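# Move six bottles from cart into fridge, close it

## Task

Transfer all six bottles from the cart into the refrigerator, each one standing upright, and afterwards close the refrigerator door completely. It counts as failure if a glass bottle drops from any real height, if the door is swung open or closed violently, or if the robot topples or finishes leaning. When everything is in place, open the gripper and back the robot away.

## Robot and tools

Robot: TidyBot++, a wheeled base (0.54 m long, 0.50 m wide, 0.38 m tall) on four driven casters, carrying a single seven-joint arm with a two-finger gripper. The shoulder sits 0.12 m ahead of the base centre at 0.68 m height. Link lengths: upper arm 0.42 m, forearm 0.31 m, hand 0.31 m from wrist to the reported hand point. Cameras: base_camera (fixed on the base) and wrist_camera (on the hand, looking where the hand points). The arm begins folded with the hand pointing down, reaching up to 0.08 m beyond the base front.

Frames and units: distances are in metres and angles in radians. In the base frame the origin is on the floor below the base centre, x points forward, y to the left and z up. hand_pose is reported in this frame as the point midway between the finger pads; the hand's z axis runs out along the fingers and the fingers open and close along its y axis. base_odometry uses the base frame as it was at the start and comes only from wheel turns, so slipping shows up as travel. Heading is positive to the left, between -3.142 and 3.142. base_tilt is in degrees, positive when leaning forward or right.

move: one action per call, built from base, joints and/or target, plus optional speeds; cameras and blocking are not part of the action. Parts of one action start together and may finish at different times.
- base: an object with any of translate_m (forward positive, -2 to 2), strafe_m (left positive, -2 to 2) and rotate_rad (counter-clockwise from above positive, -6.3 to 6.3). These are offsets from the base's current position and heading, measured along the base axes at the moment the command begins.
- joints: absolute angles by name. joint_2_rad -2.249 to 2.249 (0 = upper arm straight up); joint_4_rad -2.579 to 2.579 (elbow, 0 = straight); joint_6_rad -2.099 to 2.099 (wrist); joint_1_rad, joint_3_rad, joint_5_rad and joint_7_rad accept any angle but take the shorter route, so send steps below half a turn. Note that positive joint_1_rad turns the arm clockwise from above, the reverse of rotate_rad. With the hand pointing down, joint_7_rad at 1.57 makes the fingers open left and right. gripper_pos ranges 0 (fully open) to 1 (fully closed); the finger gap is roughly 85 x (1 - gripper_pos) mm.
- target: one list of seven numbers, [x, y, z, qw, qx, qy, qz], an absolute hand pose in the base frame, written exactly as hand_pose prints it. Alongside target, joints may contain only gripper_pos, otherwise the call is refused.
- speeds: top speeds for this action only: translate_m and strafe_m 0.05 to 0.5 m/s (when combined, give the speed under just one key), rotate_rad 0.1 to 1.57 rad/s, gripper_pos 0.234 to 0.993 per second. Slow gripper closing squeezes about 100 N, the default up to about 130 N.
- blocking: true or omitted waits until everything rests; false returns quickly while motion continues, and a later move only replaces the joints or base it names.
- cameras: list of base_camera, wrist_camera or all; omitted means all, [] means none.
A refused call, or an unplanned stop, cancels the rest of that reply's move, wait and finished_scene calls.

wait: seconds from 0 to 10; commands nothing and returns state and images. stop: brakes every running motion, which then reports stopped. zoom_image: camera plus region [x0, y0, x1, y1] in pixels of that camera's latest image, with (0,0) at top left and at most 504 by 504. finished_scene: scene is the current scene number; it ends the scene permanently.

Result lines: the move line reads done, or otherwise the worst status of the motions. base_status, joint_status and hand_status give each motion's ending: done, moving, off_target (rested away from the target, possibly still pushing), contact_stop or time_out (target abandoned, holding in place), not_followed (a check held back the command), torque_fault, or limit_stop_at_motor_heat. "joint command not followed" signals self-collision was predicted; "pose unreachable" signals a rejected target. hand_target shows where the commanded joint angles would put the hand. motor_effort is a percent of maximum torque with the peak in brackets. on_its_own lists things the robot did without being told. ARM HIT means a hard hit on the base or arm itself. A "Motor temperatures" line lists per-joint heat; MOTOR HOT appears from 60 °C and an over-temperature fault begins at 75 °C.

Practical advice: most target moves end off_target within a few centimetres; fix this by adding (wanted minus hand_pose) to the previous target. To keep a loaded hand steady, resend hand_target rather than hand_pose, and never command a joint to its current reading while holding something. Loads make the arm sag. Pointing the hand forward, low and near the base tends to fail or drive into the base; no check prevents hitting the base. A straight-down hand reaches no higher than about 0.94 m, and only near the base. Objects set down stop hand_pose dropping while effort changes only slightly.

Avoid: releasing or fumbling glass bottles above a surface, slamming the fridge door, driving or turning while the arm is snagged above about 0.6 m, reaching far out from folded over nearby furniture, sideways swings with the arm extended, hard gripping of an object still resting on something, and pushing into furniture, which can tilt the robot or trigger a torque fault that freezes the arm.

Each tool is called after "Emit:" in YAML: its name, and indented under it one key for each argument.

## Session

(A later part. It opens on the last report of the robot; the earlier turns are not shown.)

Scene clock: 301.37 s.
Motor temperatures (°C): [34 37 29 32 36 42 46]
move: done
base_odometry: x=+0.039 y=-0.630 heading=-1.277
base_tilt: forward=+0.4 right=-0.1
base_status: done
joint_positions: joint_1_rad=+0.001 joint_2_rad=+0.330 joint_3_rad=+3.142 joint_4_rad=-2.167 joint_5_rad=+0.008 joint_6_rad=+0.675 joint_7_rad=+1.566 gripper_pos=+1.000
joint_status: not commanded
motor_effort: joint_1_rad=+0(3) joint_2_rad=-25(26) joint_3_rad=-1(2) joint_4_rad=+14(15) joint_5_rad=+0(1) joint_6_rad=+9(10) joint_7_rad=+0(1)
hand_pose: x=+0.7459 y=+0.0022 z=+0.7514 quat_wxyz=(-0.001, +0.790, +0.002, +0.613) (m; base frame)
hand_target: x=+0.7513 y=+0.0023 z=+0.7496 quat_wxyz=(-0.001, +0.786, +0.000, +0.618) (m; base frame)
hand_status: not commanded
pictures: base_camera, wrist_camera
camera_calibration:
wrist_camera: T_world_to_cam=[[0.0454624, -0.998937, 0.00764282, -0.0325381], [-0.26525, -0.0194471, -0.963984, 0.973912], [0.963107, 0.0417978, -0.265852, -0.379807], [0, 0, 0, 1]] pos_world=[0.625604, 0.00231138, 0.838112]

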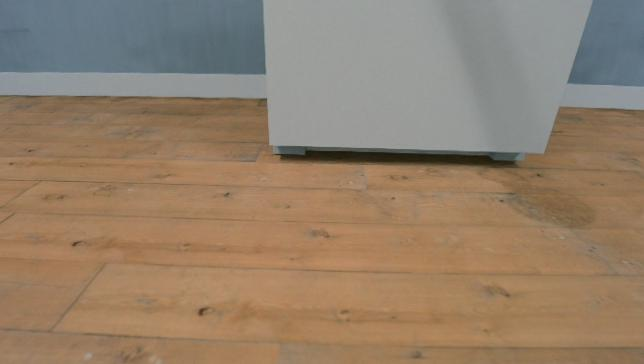

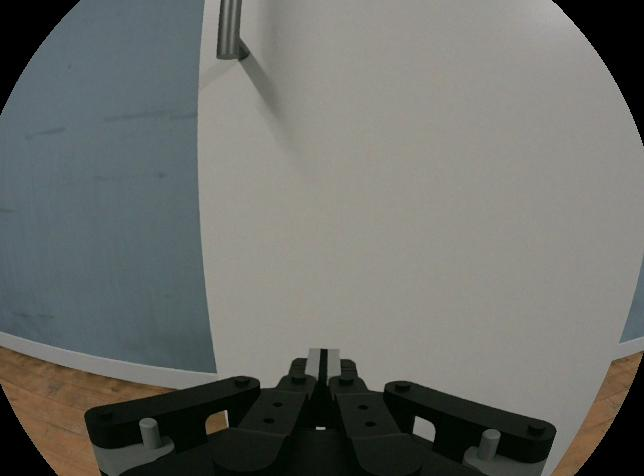

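Emit:
move:
  base: {"translate_m": 0.15}
  speeds: {"translate_m": 0.15}
  cameras: ["wrist_camera"]

Emit:
move:
  base: {"translate_m": 0.04}
  speeds: {"translate_m": 0.05}
  cameras: ["base_camera", "wrist_camera"]

Scene clock: 303.50 s.
Motor temperatures (°C): [34 37 29 32 36 42 46]
move: done
base_odometry: x=+0.082 y=-0.774 heading=-1.277
base_tilt: forward=+0.4 right=-0.1
base_status: done
joint_positions: joint_1_rad=+0.001 joint_2_rad=+0.331 joint_3_rad=+3.142 joint_4_rad=-2.167 joint_5_rad=+0.008 joint_6_rad=+0.675 joint_7_rad=+1.566 gripper_pos=+1.000
joint_status: not commanded
motor_effort: joint_1_rad=+0(2) joint_2_rad=-24(27) joint_3_rad=-1(1) joint_4_rad=+15(16) joint_5_rad=+0(1) joint_6_rad=+9(10) joint_7_rad=+0(1)
hand_pose: x=+0.7460 y=+0.0022 z=+0.7508 quat_wxyz=(-0.001, +0.790, +0.002, +0.613) (m; base frame)
hand_target: x=+0.7513 y=+0.0023 z=+0.7496 quat_wxyz=(-0.001, +0.786, +0.000, +0.618) (m; base frame)
hand_status: not commanded
pictures: wrist_camera
camera_calibration:
wrist_camera: T_world_to_cam=[[0.0454689, -0.998937, 0.00760318, -0.0325118], [-0.266071, -0.0194463, -0.963757, 0.973856], [0.96288, 0.041798, -0.266673, -0.37922], [0, 0, 0, 1]] pos_world=[0.625737, 0.00231124, 0.83768]

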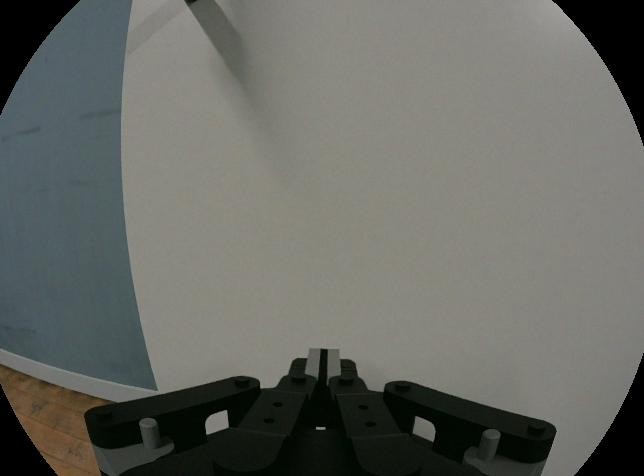

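Scene clock: 304.77 s.
Motor temperatures (°C): [34 37 29 32 36 42 46]
move: done
base_odometry: x=+0.094 y=-0.812 heading=-1.276
base_tilt: forward=+0.4 right=-0.1
base_status: done
joint_positions: joint_1_rad=+0.001 joint_2_rad=+0.331 joint_3_rad=+3.142 joint_4_rad=-2.167 joint_5_rad=+0.008 joint_6_rad=+0.675 joint_7_rad=+1.566 gripper_pos=+1.000
joint_status: not commanded
motor_effort: joint_1_rad=+1(2) joint_2_rad=-24(27) joint_3_rad=+0(1) joint_4_rad=+14(16) joint_5_rad=+0(0) joint_6_rad=+10(10) joint_7_rad=+0(1)
hand_pose: x=+0.7460 y=+0.0022 z=+0.7506 quat_wxyz=(-0.001, +0.790, +0.002, +0.613) (m; base frame)
hand_target: x=+0.7513 y=+0.0023 z=+0.7496 quat_wxyz=(-0.001, +0.786, +0.000, +0.618) (m; base frame)
hand_status: not commanded
pictures: base_camera, wrist_camera
camera_calibration:
wrist_camera: T_world_to_cam=[[0.0454718, -0.998937, 0.00758541, -0.0325001], [-0.26644, -0.0194459, -0.963655, 0.97383], [0.962778, 0.0417981, -0.26704, -0.378957], [0, 0, 0, 1]] pos_world=[0.625796, 0.00231118, 0.837486]

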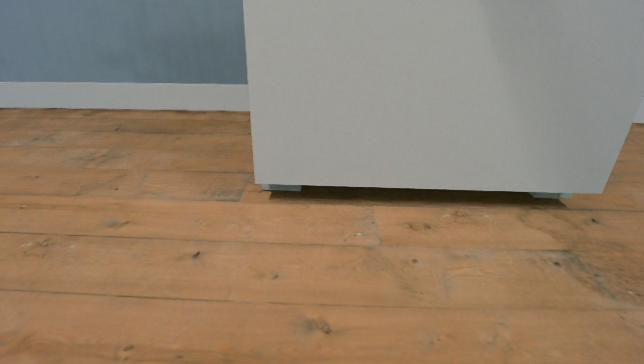

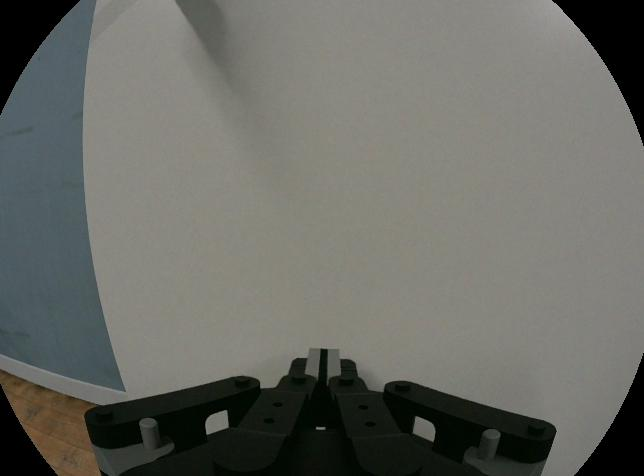

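Emit:
move:
  base: {"translate_m": 0.03}
  speeds: {"translate_m": 0.05}
  cameras: ["base_camera"]

Emit:
move:
  base: {"translate_m": 0.03}
  speeds: {"translate_m": 0.05}
  cameras: ["base_camera", "wrist_camera"]

Scene clock: 306.07 s.
Motor temperatures (°C): [34 37 29 32 36 42 46]
move: done
base_odometry: x=+0.103 y=-0.840 heading=-1.276
base_tilt: forward=+0.4 right=-0.1
base_status: done
joint_positions: joint_1_rad=+0.001 joint_2_rad=+0.298 joint_3_rad=+3.141 joint_4_rad=-2.210 joint_5_rad=+0.008 joint_6_rad=+0.675 joint_7_rad=+1.566 gripper_pos=+1.000
joint_status: not commanded
motor_effort: joint_1_rad=+0(2) joint_2_rad=-15(26) joint_3_rad=-1(2) joint_4_rad=+21(28) joint_5_rad=+0(1) joint_6_rad=+9(12) joint_7_rad=+0(1)
hand_pose: x=+0.7294 y=+0.0023 z=+0.7503 quat_wxyz=(-0.001, +0.793, +0.002, +0.609) (m; base frame)
hand_target: x=+0.7513 y=+0.0023 z=+0.7496 quat_wxyz=(-0.001, +0.786, +0.000, +0.618) (m; base frame)
hand_status: not commanded
pictures: base_camera

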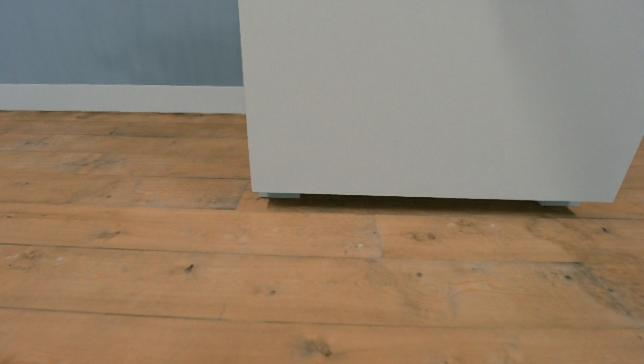

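Scene clock: 307.07 s.
Motor temperatures (°C): [34 37 29 32 36 42 46]
move: done
base_odometry: x=+0.111 y=-0.868 heading=-1.276
base_tilt: forward=+0.3 right=+0.0
base_status: done
joint_positions: joint_1_rad=+0.001 joint_2_rad=+0.240 joint_3_rad=+3.141 joint_4_rad=-2.280 joint_5_rad=+0.008 joint_6_rad=+0.675 joint_7_rad=+1.566 gripper_pos=+1.000
joint_status: not commanded
motor_effort: joint_1_rad=-2(3) joint_2_rad=-4(17) joint_3_rad=-2(2) joint_4_rad=+35(40) joint_5_rad=+1(2) joint_6_rad=+12(14) joint_7_rad=+0(1)
hand_pose: x=+0.7016 y=+0.0022 z=+0.7503 quat_wxyz=(-0.001, +0.797, +0.002, +0.604) (m; base frame)
hand_target: x=+0.7513 y=+0.0023 z=+0.7496 quat_wxyz=(-0.001, +0.786, +0.000, +0.618) (m; base frame)
hand_status: not commanded
pictures: base_camera, wrist_camera
camera_calibration:
wrist_camera: T_world_to_cam=[[0.0455729, -0.99894, 0.00649812, -0.0297274], [-0.288402, -0.0193846, -0.957313, 0.972345], [0.956424, 0.0417535, -0.28898, -0.315395], [0, 0, 0, 1]] pos_world=[0.583433, 0.00232146, 0.839889]

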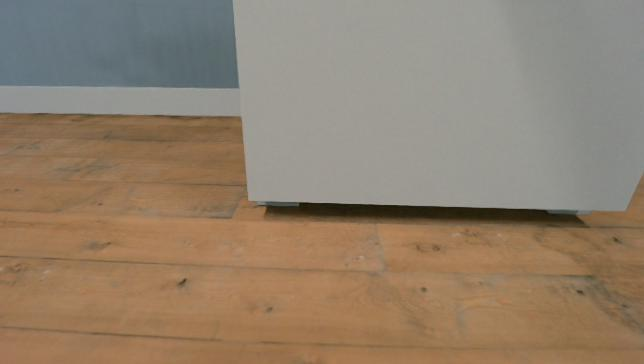

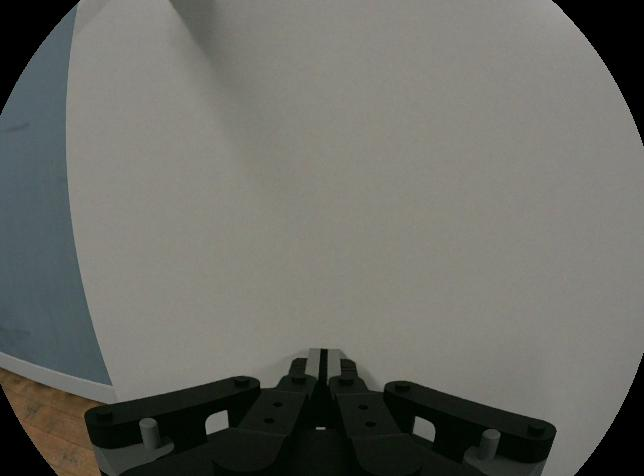

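Emit:
move:
  base: {"translate_m": -0.3}
  speeds: {"translate_m": 0.3}
  cameras: ["base_camera", "wrist_camera"]

Emit:
move:
  base: {"strafe_m": 0.35, "rotate_rad": -0.5}
  cameras: ["base_camera", "wrist_camera"]

Scene clock: 309.50 s.
Motor temperatures (°C): [34 37 29 32 36 42 46]
move: done
base_odometry: x=+0.024 y=-0.581 heading=-1.276
base_tilt: forward=+0.4 right=+0.0
base_status: done
joint_positions: joint_1_rad=+0.001 joint_2_rad=+0.345 joint_3_rad=+3.141 joint_4_rad=-2.176 joint_5_rad=+0.008 joint_6_rad=+0.675 joint_7_rad=+1.566 gripper_pos=+1.000
joint_status: not commanded
motor_effort: joint_1_rad=+1(3) joint_2_rad=-25(28) joint_3_rad=+0(3) joint_4_rad=+14(33) joint_5_rad=+0(1) joint_6_rad=+9(10) joint_7_rad=+0(1)
hand_pose: x=+0.7436 y=+0.0025 z=+0.7376 quat_wxyz=(-0.001, +0.797, +0.002, +0.604) (m; base frame)
hand_target: x=+0.7513 y=+0.0023 z=+0.7496 quat_wxyz=(-0.001, +0.786, +0.000, +0.618) (m; base frame)
hand_status: not commanded
pictures: base_camera, wrist_camera
camera_calibration:
wrist_camera: T_world_to_cam=[[0.0460686, -0.998918, 0.00632064, -0.0315409], [-0.28842, -0.0193589, -0.957308, 0.972348], [0.956395, 0.0422789, -0.289, -0.359197], [0, 0, 0, 1]] pos_world=[0.625432, 0.00250324, 0.827228]

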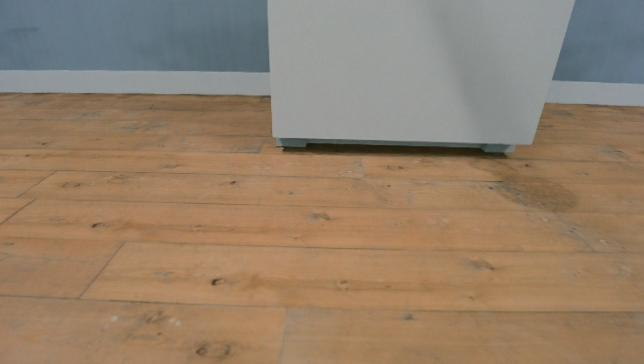

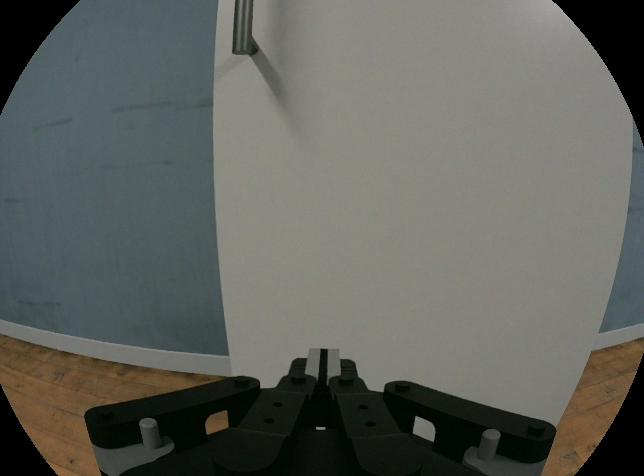

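Scene clock: 311.50 s.
Motor temperatures (°C): [34 37 28 32 36 42 46]
move: done
base_odometry: x=+0.359 y=-0.479 heading=-1.777
base_tilt: forward=+0.4 right=-0.1
base_status: done
joint_positions: joint_1_rad=+0.003 joint_2_rad=+0.345 joint_3_rad=+3.143 joint_4_rad=-2.176 joint_5_rad=+0.008 joint_6_rad=+0.675 joint_7_rad=+1.566 gripper_pos=+1.000
joint_status: not commanded
motor_effort: joint_1_rad=+0(3) joint_2_rad=-25(26) joint_3_rad=-1(4) joint_4_rad=+14(15) joint_5_rad=+0(1) joint_6_rad=+9(10) joint_7_rad=+0(1)
hand_pose: x=+0.7436 y=+0.0000 z=+0.7376 quat_wxyz=(+0.000, +0.797, +0.000, +0.604) (m; base frame)
hand_target: x=+0.7513 y=+0.0023 z=+0.7496 quat_wxyz=(-0.001, +0.786, +0.000, +0.618) (m; base frame)
hand_status: not commanded
pictures: base_camera, wrist_camera
camera_calibration:
wrist_camera: T_world_to_cam=[[0.0420966, -0.999089, 0.0069456, -0.0314952], [-0.288498, -0.0188109, -0.957296, 0.972347], [0.956555, 0.0382951, -0.289027, -0.35922], [0, 0, 0, 1]] pos_world=[0.625459, 0.000580519, 0.827219]

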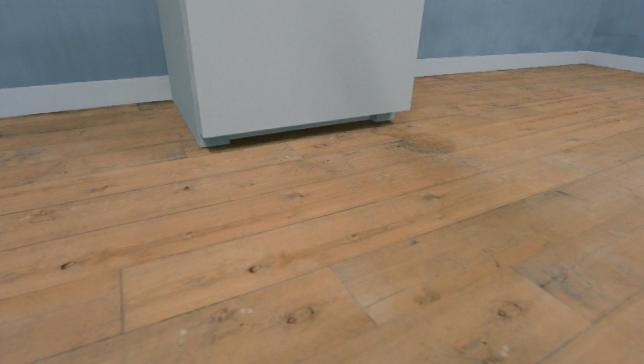

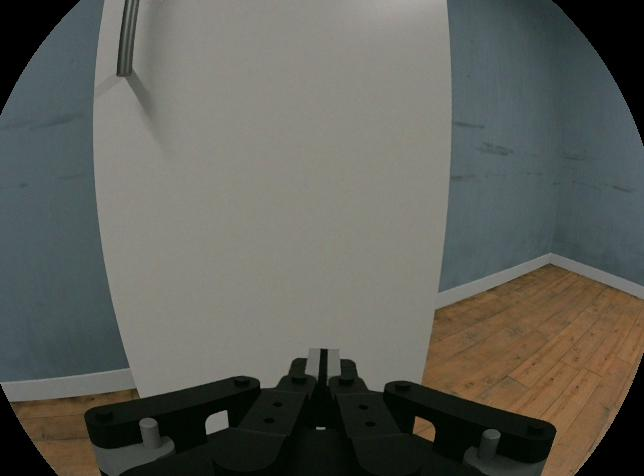

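Emit:
zoom_image:
  camera: "base_camera"
  region: [150, 0, 430, 160]

Scaled by 1.800.

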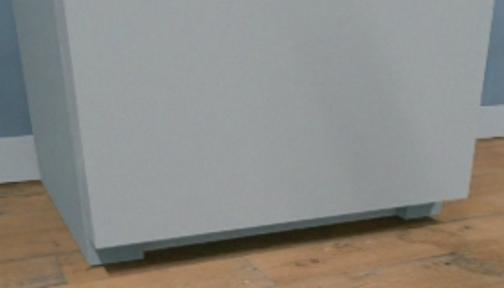

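Emit:
finished_scene:
  scene: 2

The scene is finished: the task was done.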